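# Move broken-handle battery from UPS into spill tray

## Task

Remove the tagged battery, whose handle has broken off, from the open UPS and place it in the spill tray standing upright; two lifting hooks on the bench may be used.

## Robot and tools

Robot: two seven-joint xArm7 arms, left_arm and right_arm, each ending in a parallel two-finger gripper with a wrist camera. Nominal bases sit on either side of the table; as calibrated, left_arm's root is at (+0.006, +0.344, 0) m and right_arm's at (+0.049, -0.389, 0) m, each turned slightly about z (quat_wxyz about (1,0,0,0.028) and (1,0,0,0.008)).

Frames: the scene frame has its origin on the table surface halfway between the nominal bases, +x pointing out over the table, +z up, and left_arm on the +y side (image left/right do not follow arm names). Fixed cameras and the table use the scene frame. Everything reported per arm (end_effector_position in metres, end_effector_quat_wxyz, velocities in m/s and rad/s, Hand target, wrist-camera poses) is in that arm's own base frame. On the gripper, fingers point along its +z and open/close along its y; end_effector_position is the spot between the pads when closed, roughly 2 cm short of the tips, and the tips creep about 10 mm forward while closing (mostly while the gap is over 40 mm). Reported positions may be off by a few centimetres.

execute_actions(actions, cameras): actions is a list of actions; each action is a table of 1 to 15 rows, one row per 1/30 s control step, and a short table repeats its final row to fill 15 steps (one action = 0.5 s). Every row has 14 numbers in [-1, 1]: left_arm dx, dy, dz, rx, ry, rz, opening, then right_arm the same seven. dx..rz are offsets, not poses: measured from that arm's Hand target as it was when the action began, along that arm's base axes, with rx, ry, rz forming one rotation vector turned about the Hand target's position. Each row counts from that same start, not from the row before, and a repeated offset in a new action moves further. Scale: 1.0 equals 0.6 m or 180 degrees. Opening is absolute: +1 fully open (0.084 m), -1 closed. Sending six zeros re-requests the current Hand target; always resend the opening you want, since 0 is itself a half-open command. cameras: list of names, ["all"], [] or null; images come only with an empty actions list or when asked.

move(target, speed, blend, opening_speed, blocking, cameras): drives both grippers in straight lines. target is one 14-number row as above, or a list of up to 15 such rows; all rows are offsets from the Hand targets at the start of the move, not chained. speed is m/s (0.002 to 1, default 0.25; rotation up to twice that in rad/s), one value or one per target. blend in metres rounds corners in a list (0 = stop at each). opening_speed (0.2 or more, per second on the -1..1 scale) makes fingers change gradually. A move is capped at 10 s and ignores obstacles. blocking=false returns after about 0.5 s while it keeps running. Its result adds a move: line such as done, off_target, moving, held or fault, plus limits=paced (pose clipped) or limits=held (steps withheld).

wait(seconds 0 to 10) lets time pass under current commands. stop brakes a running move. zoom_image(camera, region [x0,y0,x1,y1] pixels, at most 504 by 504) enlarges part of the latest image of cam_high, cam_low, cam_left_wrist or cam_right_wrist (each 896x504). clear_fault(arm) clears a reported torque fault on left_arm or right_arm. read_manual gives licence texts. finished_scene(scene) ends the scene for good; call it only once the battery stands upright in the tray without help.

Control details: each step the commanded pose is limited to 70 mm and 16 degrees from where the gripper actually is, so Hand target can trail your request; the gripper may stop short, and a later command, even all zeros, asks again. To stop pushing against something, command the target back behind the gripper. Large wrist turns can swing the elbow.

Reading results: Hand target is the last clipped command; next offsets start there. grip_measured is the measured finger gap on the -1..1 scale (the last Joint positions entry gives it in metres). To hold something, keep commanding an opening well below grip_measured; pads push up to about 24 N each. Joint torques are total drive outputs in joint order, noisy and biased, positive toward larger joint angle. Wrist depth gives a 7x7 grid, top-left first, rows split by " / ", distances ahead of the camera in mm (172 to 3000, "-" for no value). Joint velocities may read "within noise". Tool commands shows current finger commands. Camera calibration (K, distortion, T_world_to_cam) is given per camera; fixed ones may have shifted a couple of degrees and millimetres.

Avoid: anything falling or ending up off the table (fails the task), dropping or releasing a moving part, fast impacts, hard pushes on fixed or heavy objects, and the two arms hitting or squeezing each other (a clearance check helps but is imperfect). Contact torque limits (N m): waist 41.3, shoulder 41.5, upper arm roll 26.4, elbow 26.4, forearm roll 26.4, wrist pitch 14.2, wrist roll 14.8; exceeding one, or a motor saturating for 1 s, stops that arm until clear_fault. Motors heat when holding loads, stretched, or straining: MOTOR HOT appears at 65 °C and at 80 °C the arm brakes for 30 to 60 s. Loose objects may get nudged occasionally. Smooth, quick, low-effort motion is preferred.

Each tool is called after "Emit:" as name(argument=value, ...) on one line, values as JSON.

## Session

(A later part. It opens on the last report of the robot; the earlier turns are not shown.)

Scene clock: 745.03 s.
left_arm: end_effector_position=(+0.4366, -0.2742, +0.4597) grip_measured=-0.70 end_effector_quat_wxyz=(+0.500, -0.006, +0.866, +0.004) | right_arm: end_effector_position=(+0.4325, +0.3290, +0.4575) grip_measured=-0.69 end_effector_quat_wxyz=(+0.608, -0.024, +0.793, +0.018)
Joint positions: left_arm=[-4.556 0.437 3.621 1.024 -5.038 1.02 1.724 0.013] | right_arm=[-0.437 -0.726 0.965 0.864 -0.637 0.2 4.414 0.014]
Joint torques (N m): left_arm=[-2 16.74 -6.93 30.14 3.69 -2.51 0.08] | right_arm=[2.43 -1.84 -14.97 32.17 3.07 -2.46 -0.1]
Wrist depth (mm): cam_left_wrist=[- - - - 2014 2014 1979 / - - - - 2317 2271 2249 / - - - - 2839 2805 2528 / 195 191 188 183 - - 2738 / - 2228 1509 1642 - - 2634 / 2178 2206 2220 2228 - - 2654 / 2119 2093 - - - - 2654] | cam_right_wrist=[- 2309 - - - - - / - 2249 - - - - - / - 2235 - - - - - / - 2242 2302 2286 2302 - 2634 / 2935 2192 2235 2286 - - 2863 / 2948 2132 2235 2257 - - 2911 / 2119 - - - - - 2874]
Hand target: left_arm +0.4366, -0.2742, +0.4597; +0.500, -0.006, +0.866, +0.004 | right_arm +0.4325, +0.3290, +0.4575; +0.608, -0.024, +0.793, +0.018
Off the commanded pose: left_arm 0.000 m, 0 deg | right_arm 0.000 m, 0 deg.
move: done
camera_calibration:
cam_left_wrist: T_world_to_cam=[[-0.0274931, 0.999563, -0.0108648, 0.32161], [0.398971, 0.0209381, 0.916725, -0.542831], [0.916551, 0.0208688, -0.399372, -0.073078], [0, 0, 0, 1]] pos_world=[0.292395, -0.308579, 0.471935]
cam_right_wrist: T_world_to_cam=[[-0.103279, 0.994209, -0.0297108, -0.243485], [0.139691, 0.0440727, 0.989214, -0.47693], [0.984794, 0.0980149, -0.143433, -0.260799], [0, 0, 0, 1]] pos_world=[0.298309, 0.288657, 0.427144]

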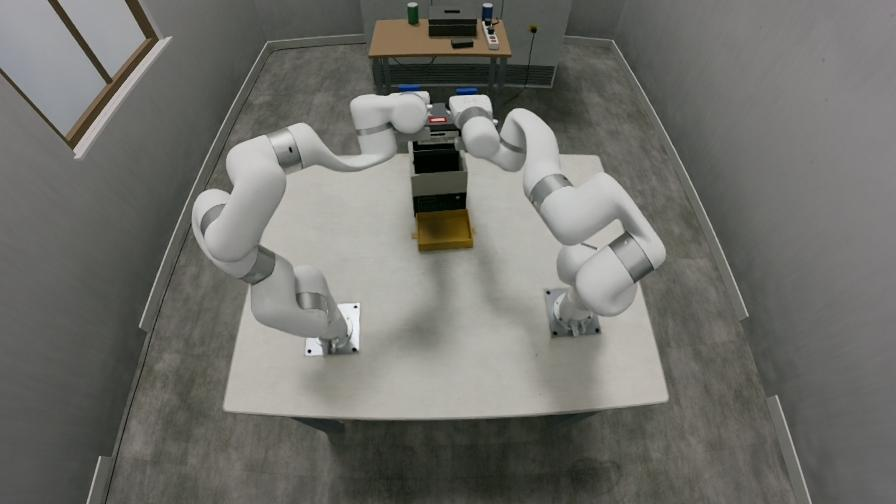

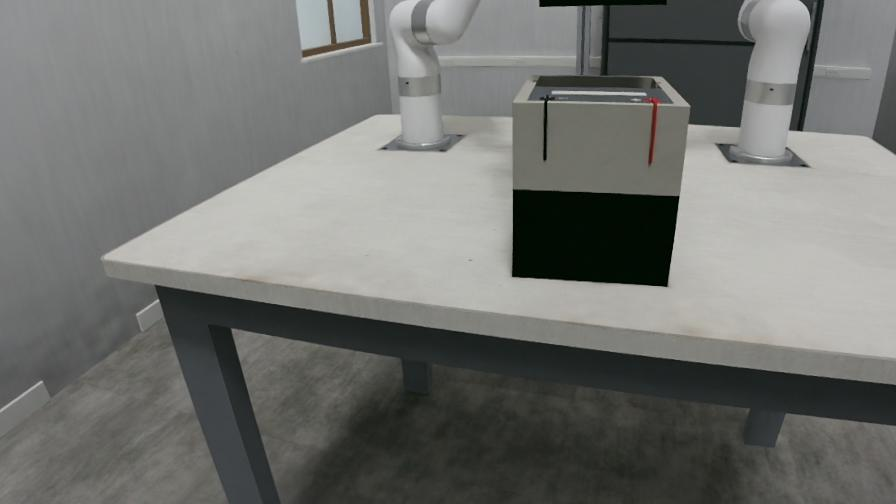

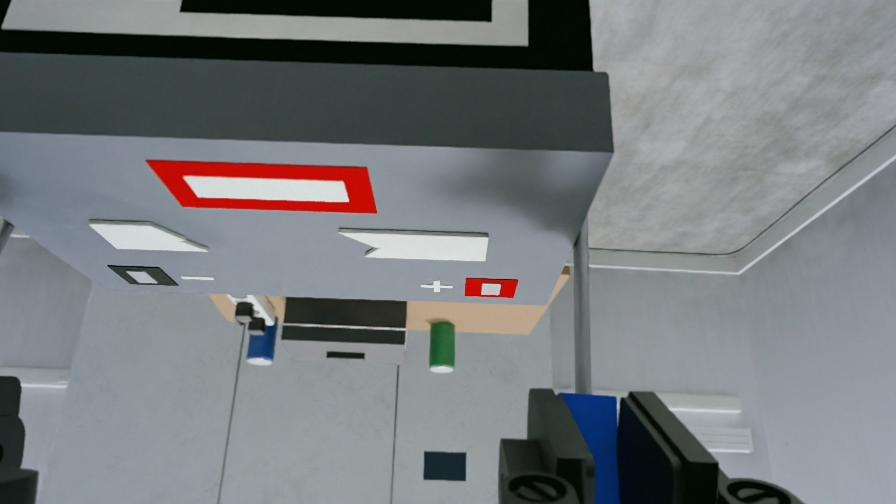

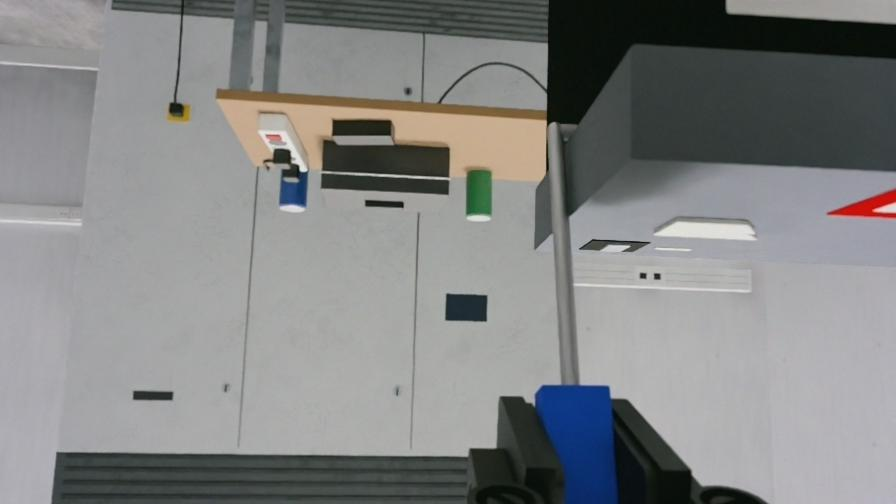

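Emit:
move(target=[[-0.245,-0.0183,-0.0667,0,0,0,-1,-0.244,-0.0282,-0.0667,0,0,0,-1],[-0.245,-0.0183,-0.37,0,0,0,-1,-0.244,-0.0282,-0.37,0,0,0,-1]], speed=0.1, blend=[0.02,0], cameras=["all"])

Emit:
zoom_image(camera="cam_high", region=[380, 130, 510, 270])

Scene clock: 774.10 s.
left_arm: end_effector_position=(+0.2896, -0.2851, +0.2378) grip_measured=-0.70 end_effector_quat_wxyz=(+0.500, -0.006, +0.866, +0.004) | right_arm: end_effector_position=(+0.2861, +0.3121, +0.2356) grip_measured=-0.69 end_effector_quat_wxyz=(+0.608, -0.024, +0.793, +0.018)
Joint positions: left_arm=[-4.59 0.437 3.372 0.457 -4.887 1.077 1.03 0.013] | right_arm=[-0.11 -1.198 1.344 0.318 -0.454 0.149 4.876 0.014]
Joint torques (N m): left_arm=[-0.34 17.16 -2.9 27.02 5.56 0.19 -0.26] | right_arm=[-0.79 0.26 -17.24 16.08 3.8 -0.67 0.35]
Motor temperatures (°C): left_arm=[42 34 36 48 38 41 40] | right_arm=[38 38 42 51 36 40 39]
Wrist depth (mm): cam_left_wrist=[- - - - 354 353 350 / - - - - 406 403 400 / - - - - 502 498 493 / 189 185 185 182 572 606 598 / - 262 261 261 - - 2717 / - 255 255 254 - - 2675 / - 351 - - - - 2664] | cam_right_wrist=[458 453 448 - - - - / - 2389 - - - - - / - 2389 - - - - - / - 2333 1422 - 247 249 250 / - 2333 2348 - 246 247 247 / - 2271 2372 2389 - - 2911 / 2923 - - - - - 2935]
Hand target: left_arm +0.2896, -0.2852, +0.2377; +0.500, -0.006, +0.866, +0.004 | right_arm +0.2861, +0.3121, +0.2355; +0.608, -0.024, +0.793, +0.018
Off the commanded pose: left_arm 0.000 m, 0 deg | right_arm 0.000 m, 0 deg.
move: done
camera_calibration:
cam_left_wrist: T_world_to_cam=[[-0.0274931, 0.999563, -0.0108648, 0.326153], [0.398971, 0.0209381, 0.916725, -0.28053], [0.916551, 0.0208688, -0.399372, -0.0267361], [0, 0, 0, 1]] pos_world=[0.145395, -0.319579, 0.250035]
cam_right_wrist: T_world_to_cam=[[-0.103281, 0.994209, -0.0297002, -0.248398], [0.139789, 0.0440722, 0.9892, -0.23624], [0.98478, 0.0980134, -0.143531, -0.146774], [0, 0, 0, 1]] pos_world=[0.151909, 0.271757, 0.205244]

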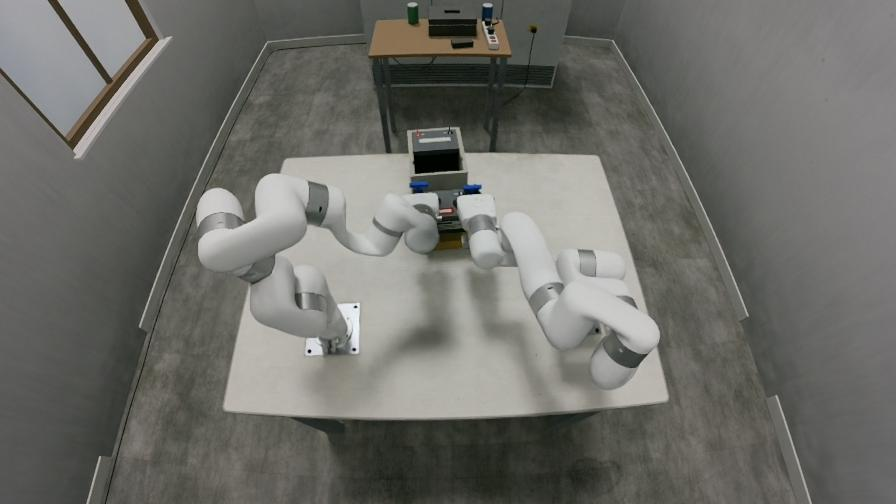

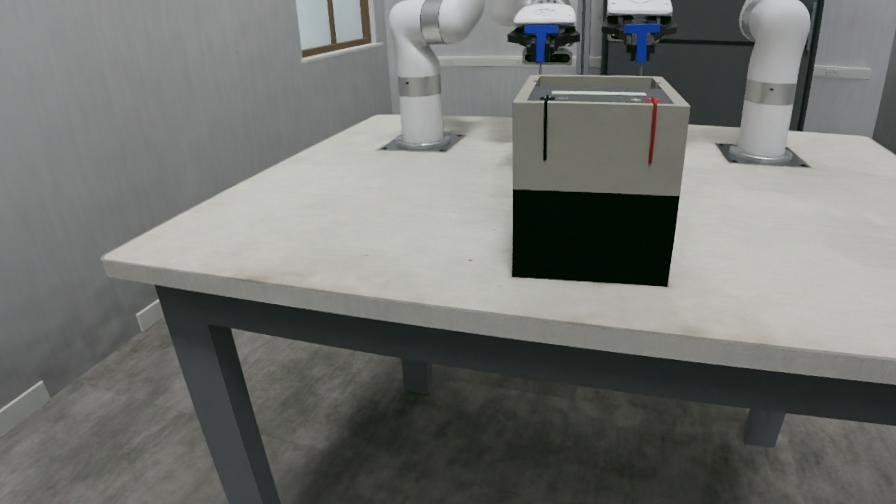

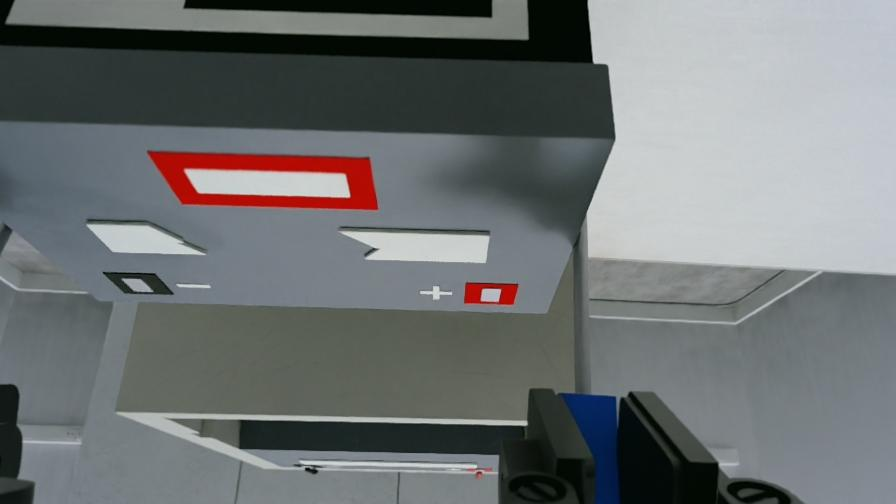

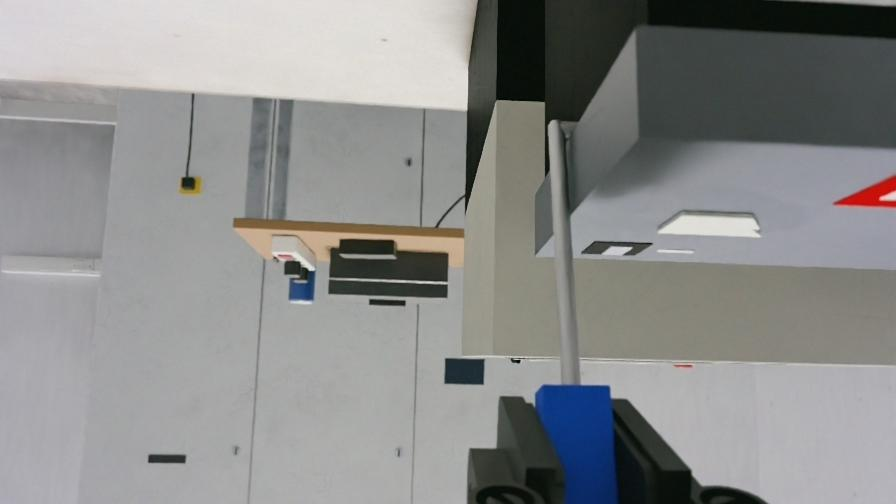

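Scaled by 3.600 from the camera's 896x504 image, which has a finer 1280x720 frame.

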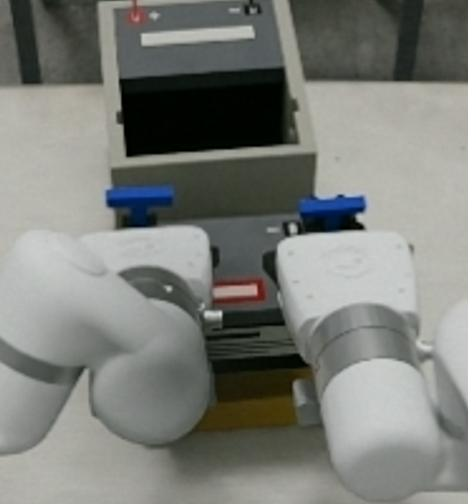

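Emit:
zoom_image(camera="cam_high", region=[410, 180, 490, 260])

Emit:
zoom_image(camera="cam_left_wrist", region=[560, 0, 760, 150])

Scaled by 6.300 from the camera's 896x504 image, which has a finer 1280x720 frame.

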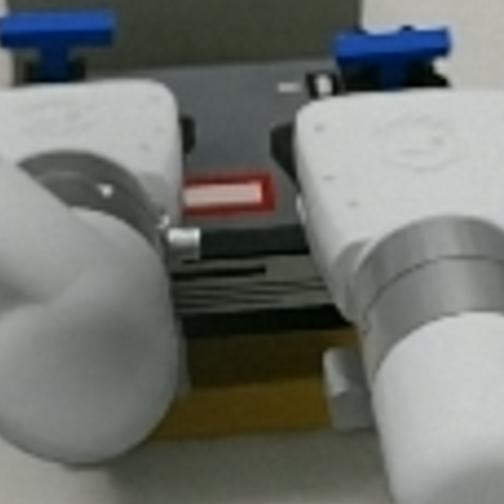

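Scaled by 2.520 from the camera's 896x504 image, which has a finer 1280x720 frame.

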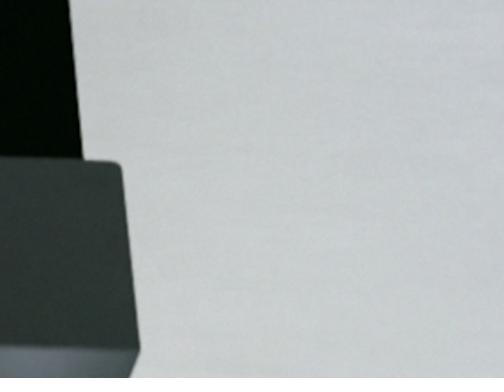

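Emit:
move(target=[0,0,-0.0417,0,0,0,-1,0,0,-0.0417,0,0,0,-1], speed=0.08, cameras=["cam_high","cam_low"])

Emit:
zoom_image(camera="cam_high", region=[430, 210, 480, 255])

Emit:
zoom_image(camera="cam_high", region=[400, 200, 440, 240])

Scene clock: 809.73 s.
left_arm: end_effector_position=(+0.2896, -0.2851, +0.2128) grip_measured=-0.70 end_effector_quat_wxyz=(+0.500, -0.006, +0.866, +0.004) | right_arm: end_effector_position=(+0.2861, +0.3121, +0.2105) grip_measured=-0.69 end_effector_quat_wxyz=(+0.608, -0.024, +0.793, +0.018)
Joint positions: left_arm=[-4.586 0.375 3.383 0.439 -4.84 1.045 0.945 0.013] | right_arm=[-0.148 -1.226 1.437 0.312 -0.438 0.114 4.946 0.014]
Joint torques (N m): left_arm=[-0.59 17.64 -2.74 26.17 5.39 0.61 -0.31] | right_arm=[0.23 1.28 -18.31 13.88 4.18 -0.23 0.46]
Wrist depth (mm): cam_left_wrist=[- - - - 319 316 314 / - - - - 365 362 359 / - - - - 451 446 443 / 189 185 185 197 512 544 539 / - 261 261 261 - - 2556 / - 252 251 254 - - 2624 / - 243 245 - - - 2675] | cam_right_wrist=[403 398 392 - - - - / 509 501 494 - - - - / - 2381 - - - - - / - 2340 2372 - 248 249 251 / - 2317 2356 - 246 247 248 / - 2279 2317 - 242 242 243 / - - - - - - 2960]
Hand target: left_arm +0.2896, -0.2852, +0.2127; +0.500, -0.006, +0.866, +0.004 | right_arm +0.2861, +0.3121, +0.2105; +0.608, -0.024, +0.793, +0.018
Off the commanded pose: left_arm 0.000 m, 0 deg | right_arm 0.000 m, 0 deg.
move: done
Images, in order (width x height): cam_high 896x504, cam_low 896x504.

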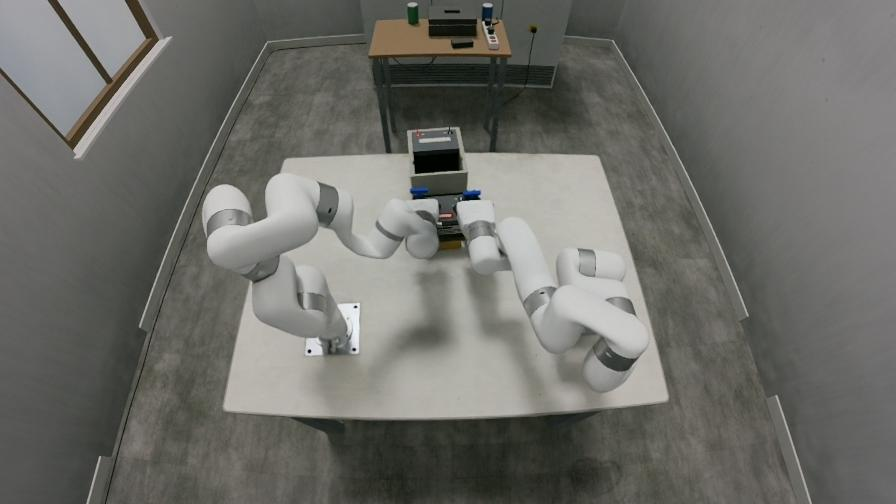

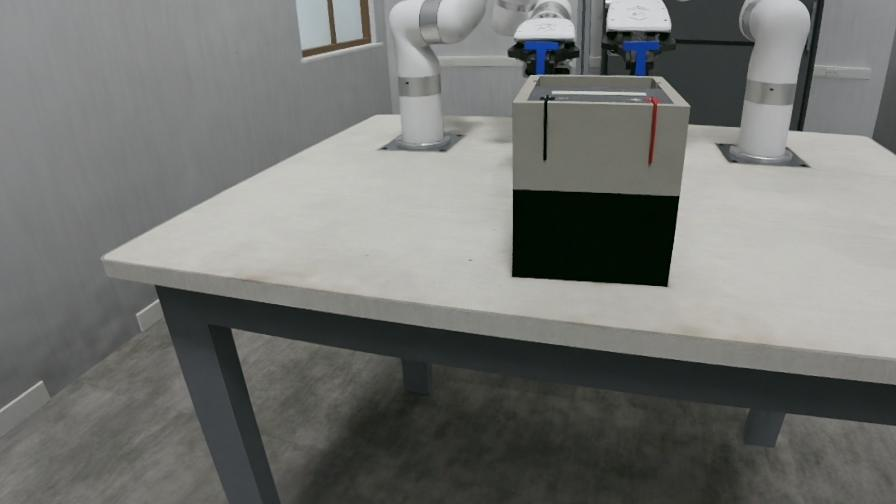

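Scaled by 10.080 from the camera's 896x504 image, which has a finer 1280x720 frame.

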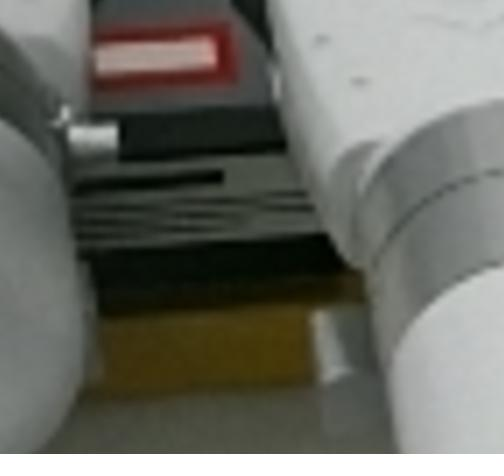

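Scaled by 12.600 from the camera's 896x504 image, which has a finer 1280x720 frame.

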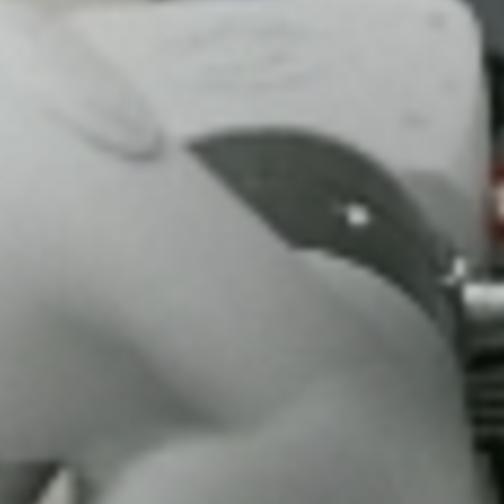

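Emit:
move(target=[[0.0133,0.0052,0,0,0,0,-1,0.013,0.0057,0,0,0,0,-1],[0.0133,0.0052,-0.0117,0,0,0,-1,0.013,0.0057,-0.0117,0,0,0,-1]], speed=0.04, blend=[0.002,0], cameras=["cam_high"])

Emit:
zoom_image(camera="cam_high", region=[430, 210, 480, 255])

Scene clock: 832.70 s.
left_arm: end_effector_position=(+0.2976, -0.2820, +0.2057) grip_measured=-0.70 end_effector_quat_wxyz=(+0.500, -0.006, +0.866, +0.004) | right_arm: end_effector_position=(+0.2938, +0.3155, +0.2035) grip_measured=-0.69 end_effector_quat_wxyz=(+0.608, -0.024, +0.793, +0.018)
Joint positions: left_arm=[-4.571 0.357 3.404 0.436 -4.802 1.019 0.924 0.013] | right_arm=[-0.204 -1.24 1.472 0.329 -0.436 0.077 4.966 0.014]
Joint torques (N m): left_arm=[-0.68 18.38 -2.76 25.92 5.11 0.37 -0.32] | right_arm=[0.31 1.95 -18.56 12.99 4.53 -0.52 0.69]
Wrist depth (mm): cam_left_wrist=[- - - - 308 306 305 / - - - - 353 350 348 / - - - - 435 431 428 / 189 185 185 196 497 525 520 / - 253 250 250 - - 2604 / 244 244 243 247 - - 2696 / - 235 235 - - - 2634] | cam_right_wrist=[387 383 378 - - - - / 489 483 476 - - - - / - 2348 - - - - - / - 2286 - - 239 241 242 / - 2325 2309 - 238 239 240 / 2960 2264 - - 234 235 236 / - - - - - - 2624]
Hand target: left_arm +0.2976, -0.2820, +0.2057; +0.500, -0.006, +0.866, +0.004 | right_arm +0.2939, +0.3155, +0.2035; +0.608, -0.024, +0.793, +0.018
Off the commanded pose: left_arm 0.000 m, 0 deg | right_arm 0.000 m, 0 deg.
move: done
Images, in order (width x height): cam_high 896x504.

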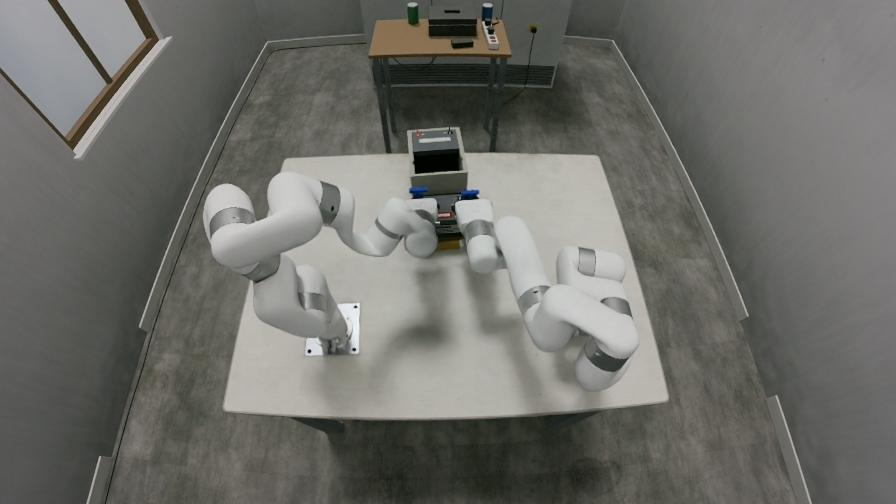

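Scaled by 10.080 from the camera's 896x504 image, which has a finer 1280x720 frame.

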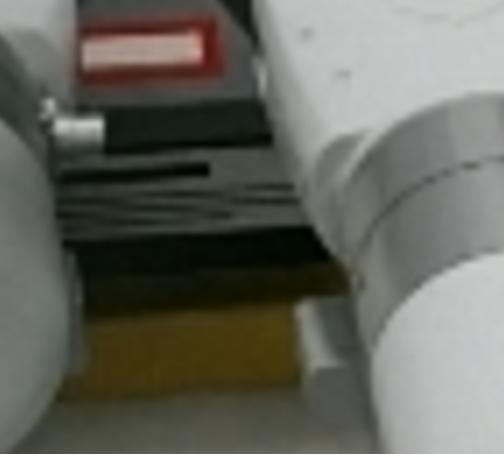

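Emit:
move(target=[0,0,-0.0333,0,0,0,-1,0,0,-0.0333,0,0,0,-1], speed=0.05, cameras=["cam_high"])

Emit:
zoom_image(camera="cam_high", region=[430, 210, 480, 255])

Scene clock: 838.33 s.
left_arm: end_effector_position=(+0.2976, -0.2820, +0.1857) grip_measured=-0.70 end_effector_quat_wxyz=(+0.500, -0.006, +0.866, +0.004) | right_arm: end_effector_position=(+0.2939, +0.3155, +0.1835) grip_measured=-0.69 end_effector_quat_wxyz=(+0.608, -0.024, +0.793, +0.018)
Joint positions: left_arm=[-4.57 0.298 3.411 0.429 -4.761 0.997 0.851 0.013] | right_arm=[-0.233 -1.267 1.545 0.331 -0.419 0.053 5.02 0.014]
Joint torques (N m): left_arm=[-0.87 19.61 -2.55 26.08 5.1 0.64 -0.18] | right_arm=[0.36 2.66 -19.56 11.04 4.94 -0.13 0.79]
Wrist depth (mm): cam_left_wrist=[- - - - 279 278 277 / - - - - 319 317 316 / - - - - 396 392 389 / 189 186 186 196 449 477 473 / - 253 250 250 - - 2381 / 244 244 244 246 - - 2738 / - 235 235 - - - 2706] | cam_right_wrist=[343 339 335 - - - - / 434 427 423 - - - - / - 2381 - - - - - / - 2317 1719 - 240 241 242 / - 2279 2364 - 238 239 240 / 2999 2264 - - 234 234 236 / 2923 - - - - 232 232]
Hand target: left_arm +0.2976, -0.2820, +0.1857; +0.500, -0.006, +0.866, +0.004 | right_arm +0.2939, +0.3155, +0.1835; +0.608, -0.024, +0.793, +0.018
Off the commanded pose: left_arm 0.000 m, 0 deg | right_arm 0.000 m, 0 deg.
move: done
Images, in order (width x height): cam_high 896x504.

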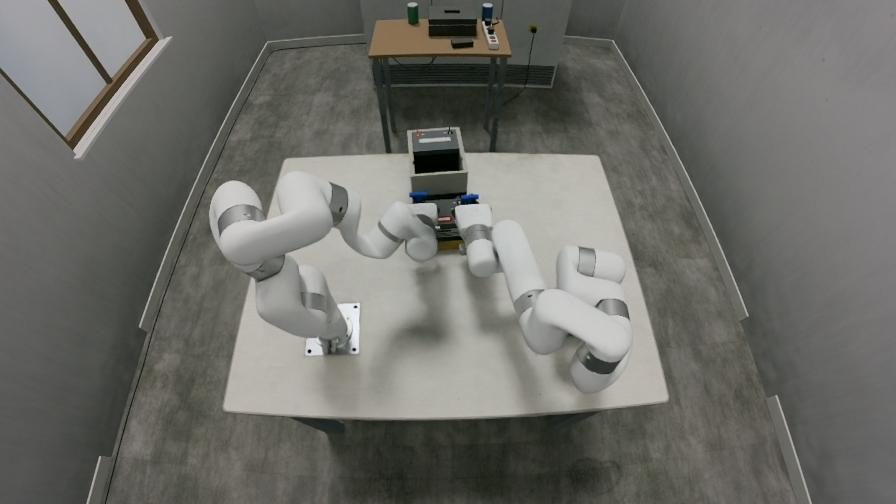

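Scaled by 10.080 from the camera's 896x504 image, which has a finer 1280x720 frame.

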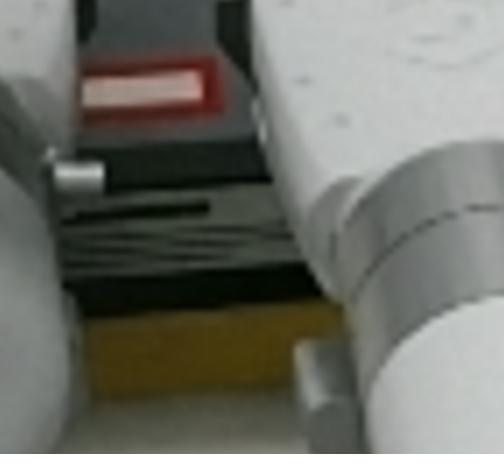

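Emit:
move(target=[0,0,-0.03,0,0,0,-1,0,0,-0.03,0,0,0,-1], speed=0.05, cameras=["cam_high"])

Emit:
zoom_image(camera="cam_high", region=[430, 210, 480, 255])

Scene clock: 843.50 s.
left_arm: end_effector_position=(+0.2976, -0.2820, +0.1678) grip_measured=-0.70 end_effector_quat_wxyz=(+0.500, -0.006, +0.866, +0.004) | right_arm: end_effector_position=(+0.2939, +0.3155, +0.1656) grip_measured=-0.69 end_effector_quat_wxyz=(+0.608, -0.024, +0.793, +0.018)
Joint positions: left_arm=[-4.569 0.24 3.417 0.426 -4.724 0.978 0.782 0.013] | right_arm=[-0.257 -1.294 1.612 0.337 -0.402 0.034 5.068 0.014]
Joint torques (N m): left_arm=[-0.97 20.41 -2.2 25.51 4.58 0.76 -0.26] | right_arm=[0.79 3.37 -19.62 9.14 4.98 -0.08 0.78]
Wrist depth (mm): cam_left_wrist=[- - - - 243 252 250 / - - - - 290 289 287 / - - - - 359 354 352 / 188 186 185 196 406 433 428 / - 253 250 253 558 554 595 / 244 244 244 247 - - 2706 / - 235 235 - - - 2644] | cam_right_wrist=[303 299 297 - - - - / 384 378 374 - - - - / 2333 1417 502 - - - - / - 2302 1767 - 240 241 242 / - 2317 2364 - 237 238 240 / - 2294 - - 235 235 236 / 2935 - - - - 232 233]
Hand target: left_arm +0.2976, -0.2820, +0.1677; +0.500, -0.006, +0.866, +0.004 | right_arm +0.2939, +0.3155, +0.1655; +0.608, -0.024, +0.793, +0.018
Off the commanded pose: left_arm 0.000 m, 0 deg | right_arm 0.000 m, 0 deg.
move: done
Images, in order (width x height): cam_high 896x504.

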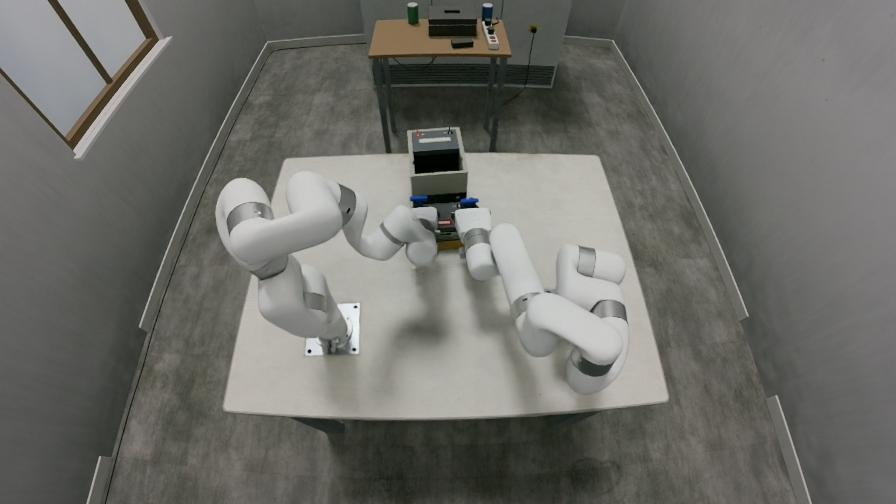

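Scaled by 10.080 from the camera's 896x504 image, which has a finer 1280x720 frame.

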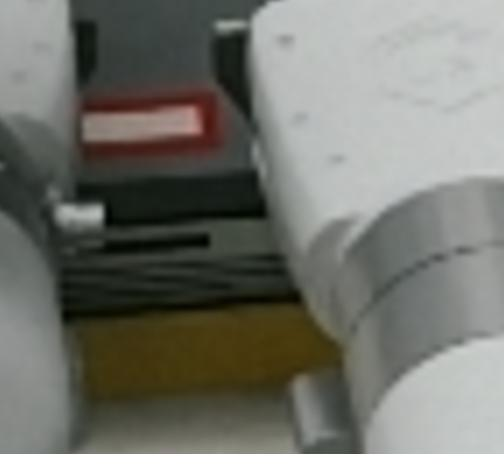

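Emit:
move(target=[0,0,-0.0117,0,0,0,-1,0,0,-0.0117,0,0,0,-1], speed=0.03)

Emit:
move(target=[0,0,-0.0083,0,0,0,-1,0,0,-0.0083,0,0,0,-1], speed=0.03)

Scene clock: 847.13 s.
left_arm: end_effector_position=(+0.2976, -0.2820, +0.1608) grip_measured=-0.70 end_effector_quat_wxyz=(+0.500, -0.006, +0.866, +0.004) | right_arm: end_effector_position=(+0.2939, +0.3155, +0.1586) grip_measured=-0.69 end_effector_quat_wxyz=(+0.608, -0.024, +0.793, +0.018)
Joint positions: left_arm=[-4.569 0.216 3.419 0.427 -4.71 0.972 0.755 0.013] | right_arm=[-0.267 -1.305 1.637 0.34 -0.395 0.027 5.086 0.014]
Joint torques (N m): left_arm=[-1.22 13.26 -1.19 16.28 1.98 -0.61 -0.27] | right_arm=[0.69 7.71 -12.28 7.67 3.41 -1.71 0.82]
Wrist depth (mm): cam_left_wrist=[- - - - 234 243 241 / - - - - 279 278 276 / - - - - 345 342 339 / 186 198 195 193 393 417 413 / - 253 250 252 496 581 574 / 243 243 243 246 - - 2685 / - 235 235 - - - 2624] | cam_right_wrist=[289 285 283 - - - - / 364 360 357 - - - - / 2325 1405 480 - - - - / - 2364 1763 - 239 241 242 / - 2340 2325 - 238 238 240 / - 2249 - - 234 234 235 / 2999 - - - - 232 232]
Hand target: left_arm +0.2976, -0.2820, +0.1607; +0.500, -0.006, +0.866, +0.004 | right_arm +0.2939, +0.3155, +0.1585; +0.608, -0.024, +0.793, +0.018
Off the commanded pose: left_arm 0.000 m, 0 deg | right_arm 0.000 m, 0 deg.
move: done

Scene clock: 847.93 s.
left_arm: end_effector_position=(+0.2976, -0.2820, +0.1558) grip_measured=-0.70 end_effector_quat_wxyz=(+0.500, -0.006, +0.866, +0.004) | right_arm: end_effector_position=(+0.2939, +0.3155, +0.1536) grip_measured=-0.69 end_effector_quat_wxyz=(+0.608, -0.024, +0.793, +0.018)
Joint positions: left_arm=[-4.569 0.199 3.42 0.427 -4.7 0.967 0.735 0.013] | right_arm=[-0.273 -1.313 1.655 0.342 -0.39 0.022 5.099 0.014]
Joint torques (N m): left_arm=[-1.54 13.93 -1.29 17.02 1.87 -1.06 -0.3] | right_arm=[1.05 7.77 -12.48 7.59 3.51 -1.48 0.89]
Wrist depth (mm): cam_left_wrist=[- - - - 227 236 234 / - - - - 271 269 268 / - - - - 334 331 329 / 186 181 182 177 381 406 400 / 250 250 219 249 481 564 554 / 244 243 243 246 - - 2696 / - 235 235 - - - 2654] | cam_right_wrist=[277 274 271 - - - - / 350 346 343 - - - - / 2333 473 465 - - - - / - 2340 1772 - 240 206 199 / - 2340 - - 237 238 240 / - 2286 - - 235 234 236 / 2948 - - - - 232 233]
Hand target: left_arm +0.2976, -0.2820, +0.1557; +0.500, -0.006, +0.866, +0.004 | right_arm +0.2939, +0.3155, +0.1535; +0.608, -0.024, +0.793, +0.018
Off the commanded pose: left_arm 0.000 m, 0 deg | right_arm 0.000 m, 0 deg.
move: done

Emit:
move(target=[0,0.025,0,0,0,0,-1,0.0014,-0.025,0,0,0,0,-1], speed=0.04, cameras=["all"])

Scene clock: 853.70 s.
left_arm: end_effector_position=(+0.2976, -0.2671, +0.1557) grip_measured=-0.70 end_effector_quat_wxyz=(+0.500, -0.006, +0.866, +0.004) | right_arm: end_effector_position=(+0.2947, +0.3006, +0.1535) grip_measured=-0.69 end_effector_quat_wxyz=(+0.608, -0.024, +0.793, +0.018)
Joint positions: left_arm=[-4.555 0.249 3.43 0.381 -4.676 0.967 0.739 0.013] | right_arm=[-0.254 -1.324 1.649 0.295 -0.392 -0.01 5.104 0.014]
Joint torques (N m): left_arm=[0.57 14.74 -0.25 14.42 1.08 0.64 0.23] | right_arm=[0.87 6.72 -12.94 1.17 1.66 0.04 0.25]
Motor temperatures (°C): left_arm=[42 34 35 46 38 41 40] | right_arm=[38 38 43 46 36 39 38]
Wrist depth (mm): cam_left_wrist=[- - - - 236 236 235 / - - - - 271 269 268 / - - - - 317 332 328 / 183 184 178 180 381 405 400 / 250 250 219 215 479 565 555 / 243 244 243 245 - - 2675 / 235 235 234 - - - 2634] | cam_right_wrist=[277 274 272 269 - - - / 351 346 343 337 - - - / 2317 469 463 - - - - / - 2364 2414 - - 205 197 / - 2279 2302 - 238 239 240 / - 2249 2356 - 235 235 236 / 2973 - - - - 233 233]
Hand target: left_arm +0.2976, -0.2670, +0.1557; +0.500, -0.006, +0.866, +0.004 | right_arm +0.2947, +0.3005, +0.1535; +0.608, -0.024, +0.793, +0.018
Off the commanded pose: left_arm 0.000 m, 0 deg | right_arm 0.000 m, 0 deg.
move: done
camera_calibration:
cam_left_wrist: T_world_to_cam=[[-0.0274931, 0.999563, -0.0108648, 0.307389], [0.398971, 0.0209381, 0.916725, -0.208838], [0.916551, 0.0208688, -0.399372, -0.0672347], [0, 0, 0, 1]] pos_world=[0.153395, -0.301479, 0.167935]
cam_right_wrist: T_world_to_cam=[[-0.103278, 0.994209, -0.0297004, -0.238512], [0.139692, 0.0440623, 0.989214, -0.155804], [0.984794, 0.0980148, -0.143433, -0.1659], [0, 0, 0, 1]] pos_world=[0.160509, 0.260257, 0.123244]

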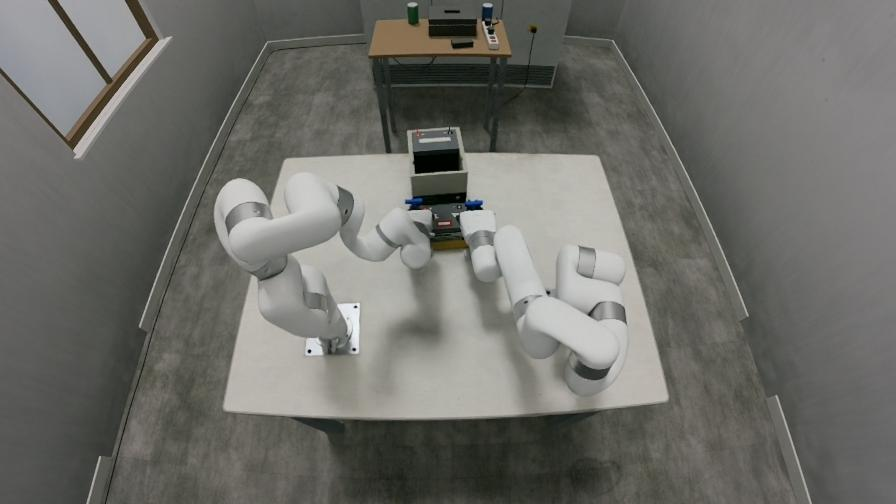

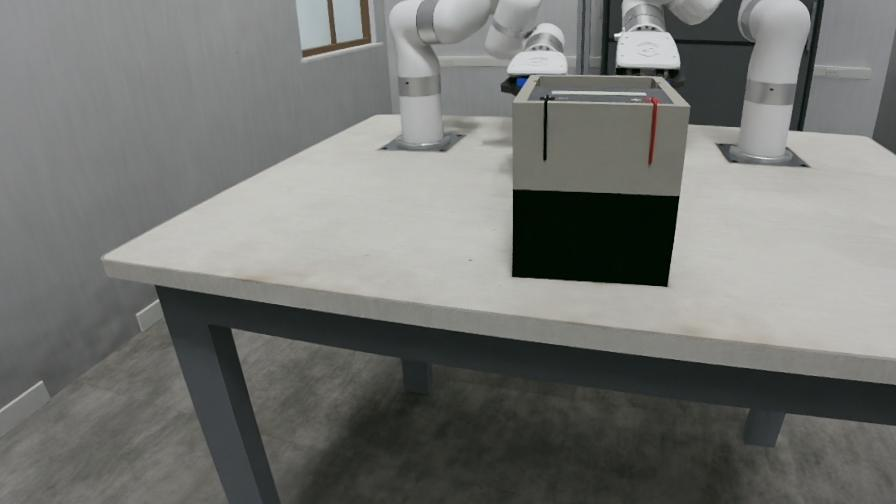

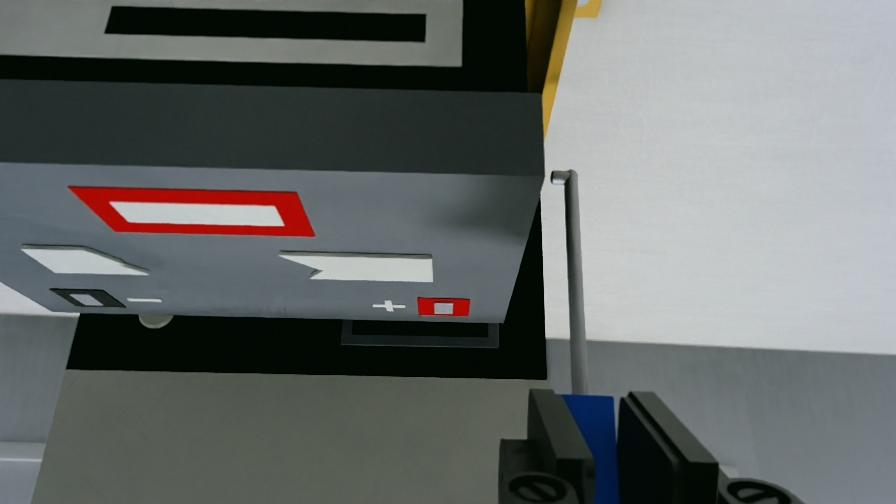

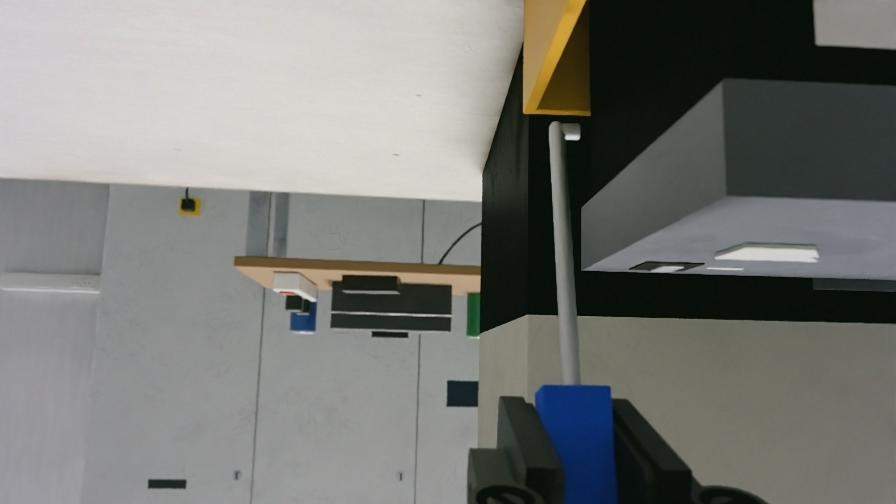

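Emit:
move(target=[[0,0.112,0.107,0,0,0,-1,0,-0.101,0.111,0,0,0,-1],[-0.0793,0.3117,0.007,-0.0078,0.5,0,-1,-0.0745,-0.3677,0.0108,-0.0278,0.499,0,-1],[-0.0793,0.3117,-0.2,-0.0078,0.5,0,-1,-0.0745,-0.3677,-0.195,-0.0278,0.499,0,-1]], speed=[0.15,0.3,0.2], blend=[0.02,0.01,0], cameras=["all"])

Emit:
zoom_image(camera="cam_high", region=[390, 150, 490, 260])

Scene clock: 867.37 s.
left_arm: end_effector_position=(+0.2976, -0.2234, +0.1974) grip_measured=-0.70 end_effector_quat_wxyz=(+0.500, -0.006, +0.866, +0.004) | right_arm: end_effector_position=(+0.2961, +0.2803, +0.1745) grip_measured=-0.69 end_effector_quat_wxyz=(+0.609, -0.023, +0.793, +0.018)
Joint positions: left_arm=[-4.495 0.57 3.441 0.253 -4.715 1.01 0.963 0.013] | right_arm=[-0.202 -1.31 1.557 0.223 -0.413 -0.031 5.046 0.014]
Joint torques (N m): left_arm=[0.35 7.8 -2.04 16.37 0.07 0.42 0.4] | right_arm=[-1.23 5.74 -11.26 3.52 2.95 0.27 0.28]
Wrist depth (mm): cam_left_wrist=[- - 258 299 298 295 294 / 184 183 190 327 340 338 335 / 229 228 225 379 422 417 414 / 266 265 264 459 512 506 502 / 255 255 254 470 - - 2465 / 242 242 242 1420 - - 2547 / 233 233 233 - - - 2547] | cam_right_wrist=[323 320 317 313 233 - - / 409 403 401 396 251 - - / - 2364 1809 532 - 201 206 / - 2333 1446 2397 242 243 244 / - 2333 2348 1596 238 239 241 / - 2242 2381 - 235 235 236 / - - - - - 232 233]
Hand target: left_arm +0.2976, -0.2234, +0.1974; +0.500, -0.006, +0.866, +0.004 (not the last commanded pose) | right_arm +0.2961, +0.2803, +0.1745; +0.609, -0.023, +0.793, +0.018 (not the last commanded pose)
Off the commanded pose: left_arm 0.221 m, 90 deg | right_arm 0.248 m, 90 deg.
move: held (right_arm; a check stopped the path), off_target (left_arm; braked when a check withheld steps of right_arm); path passed 0 of 3 targets; limits=held
pose unreachable (right arm): on one or more control steps of this call, first in action 0 (counted from 0), this arm could not follow its commanded pose, so it was not sent that pose on those steps. It may still have moved: this result reports where it is.
cause: moving toward the commanded pose would bring two parts of the arm too close to each other (joints 3 (upper arm roll) to 5 (forearm roll) lie between them).
camera_calibration:
cam_left_wrist: T_world_to_cam=[[-0.0274941, 0.999563, -0.0108671, 0.264261], [0.398971, 0.0209406, 0.916724, -0.247978], [0.916551, 0.0208688, -0.399372, -0.0514908], [0, 0, 0, 1]] pos_world=[0.153395, -0.257879, 0.209635]
cam_right_wrist: T_world_to_cam=[[-0.102053, 0.994352, -0.02915, -0.218186], [0.139008, 0.04327, 0.989345, -0.1754], [0.985019, 0.0969139, -0.142639, -0.162124], [0, 0, 0, 1]] pos_world=[0.161811, 0.240255, 0.144046]

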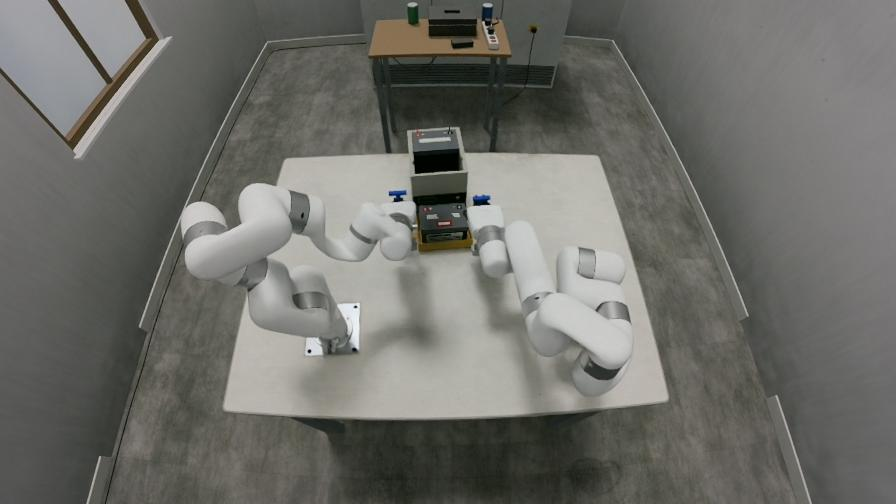

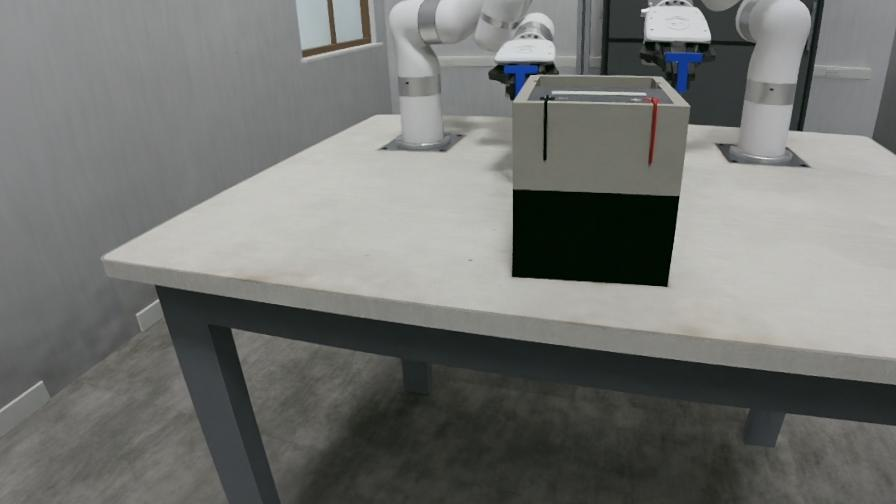

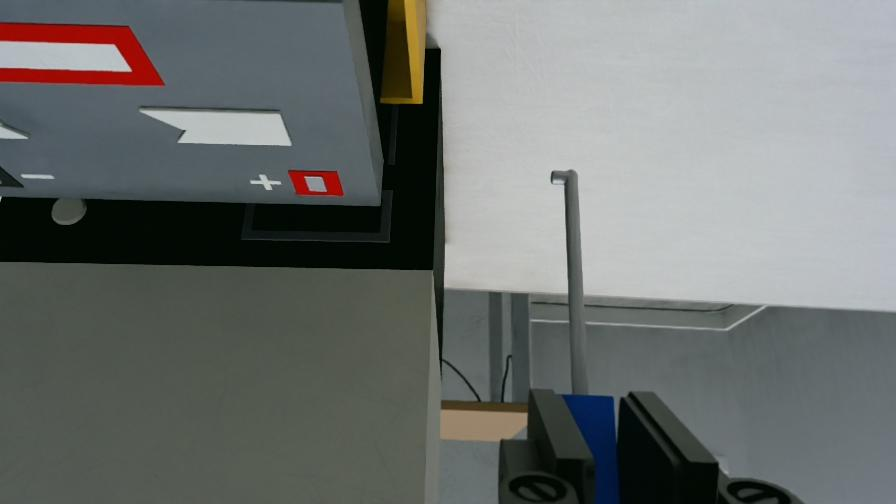

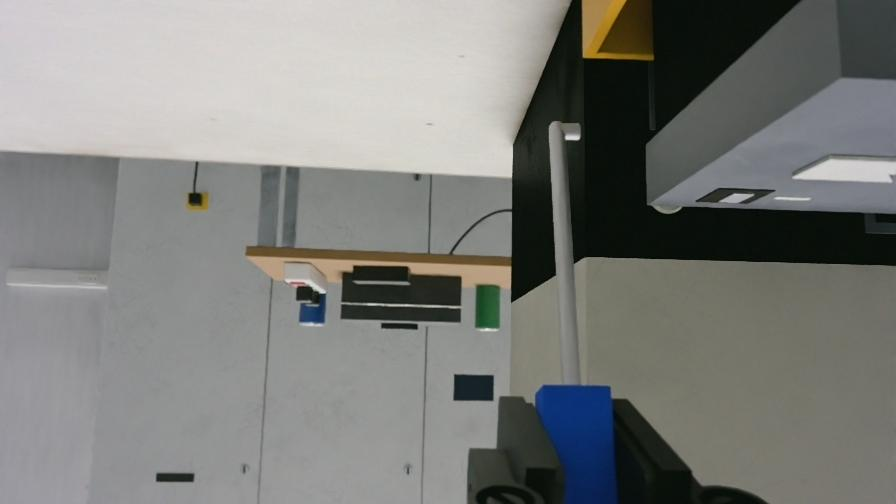

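Scaled by 4.582 from the camera's 896x504 image, which has a finer 1280x720 frame.

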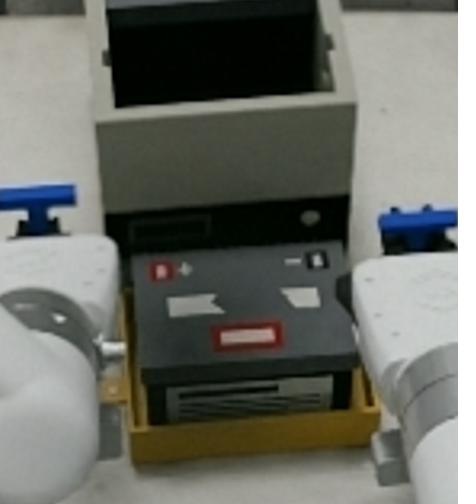

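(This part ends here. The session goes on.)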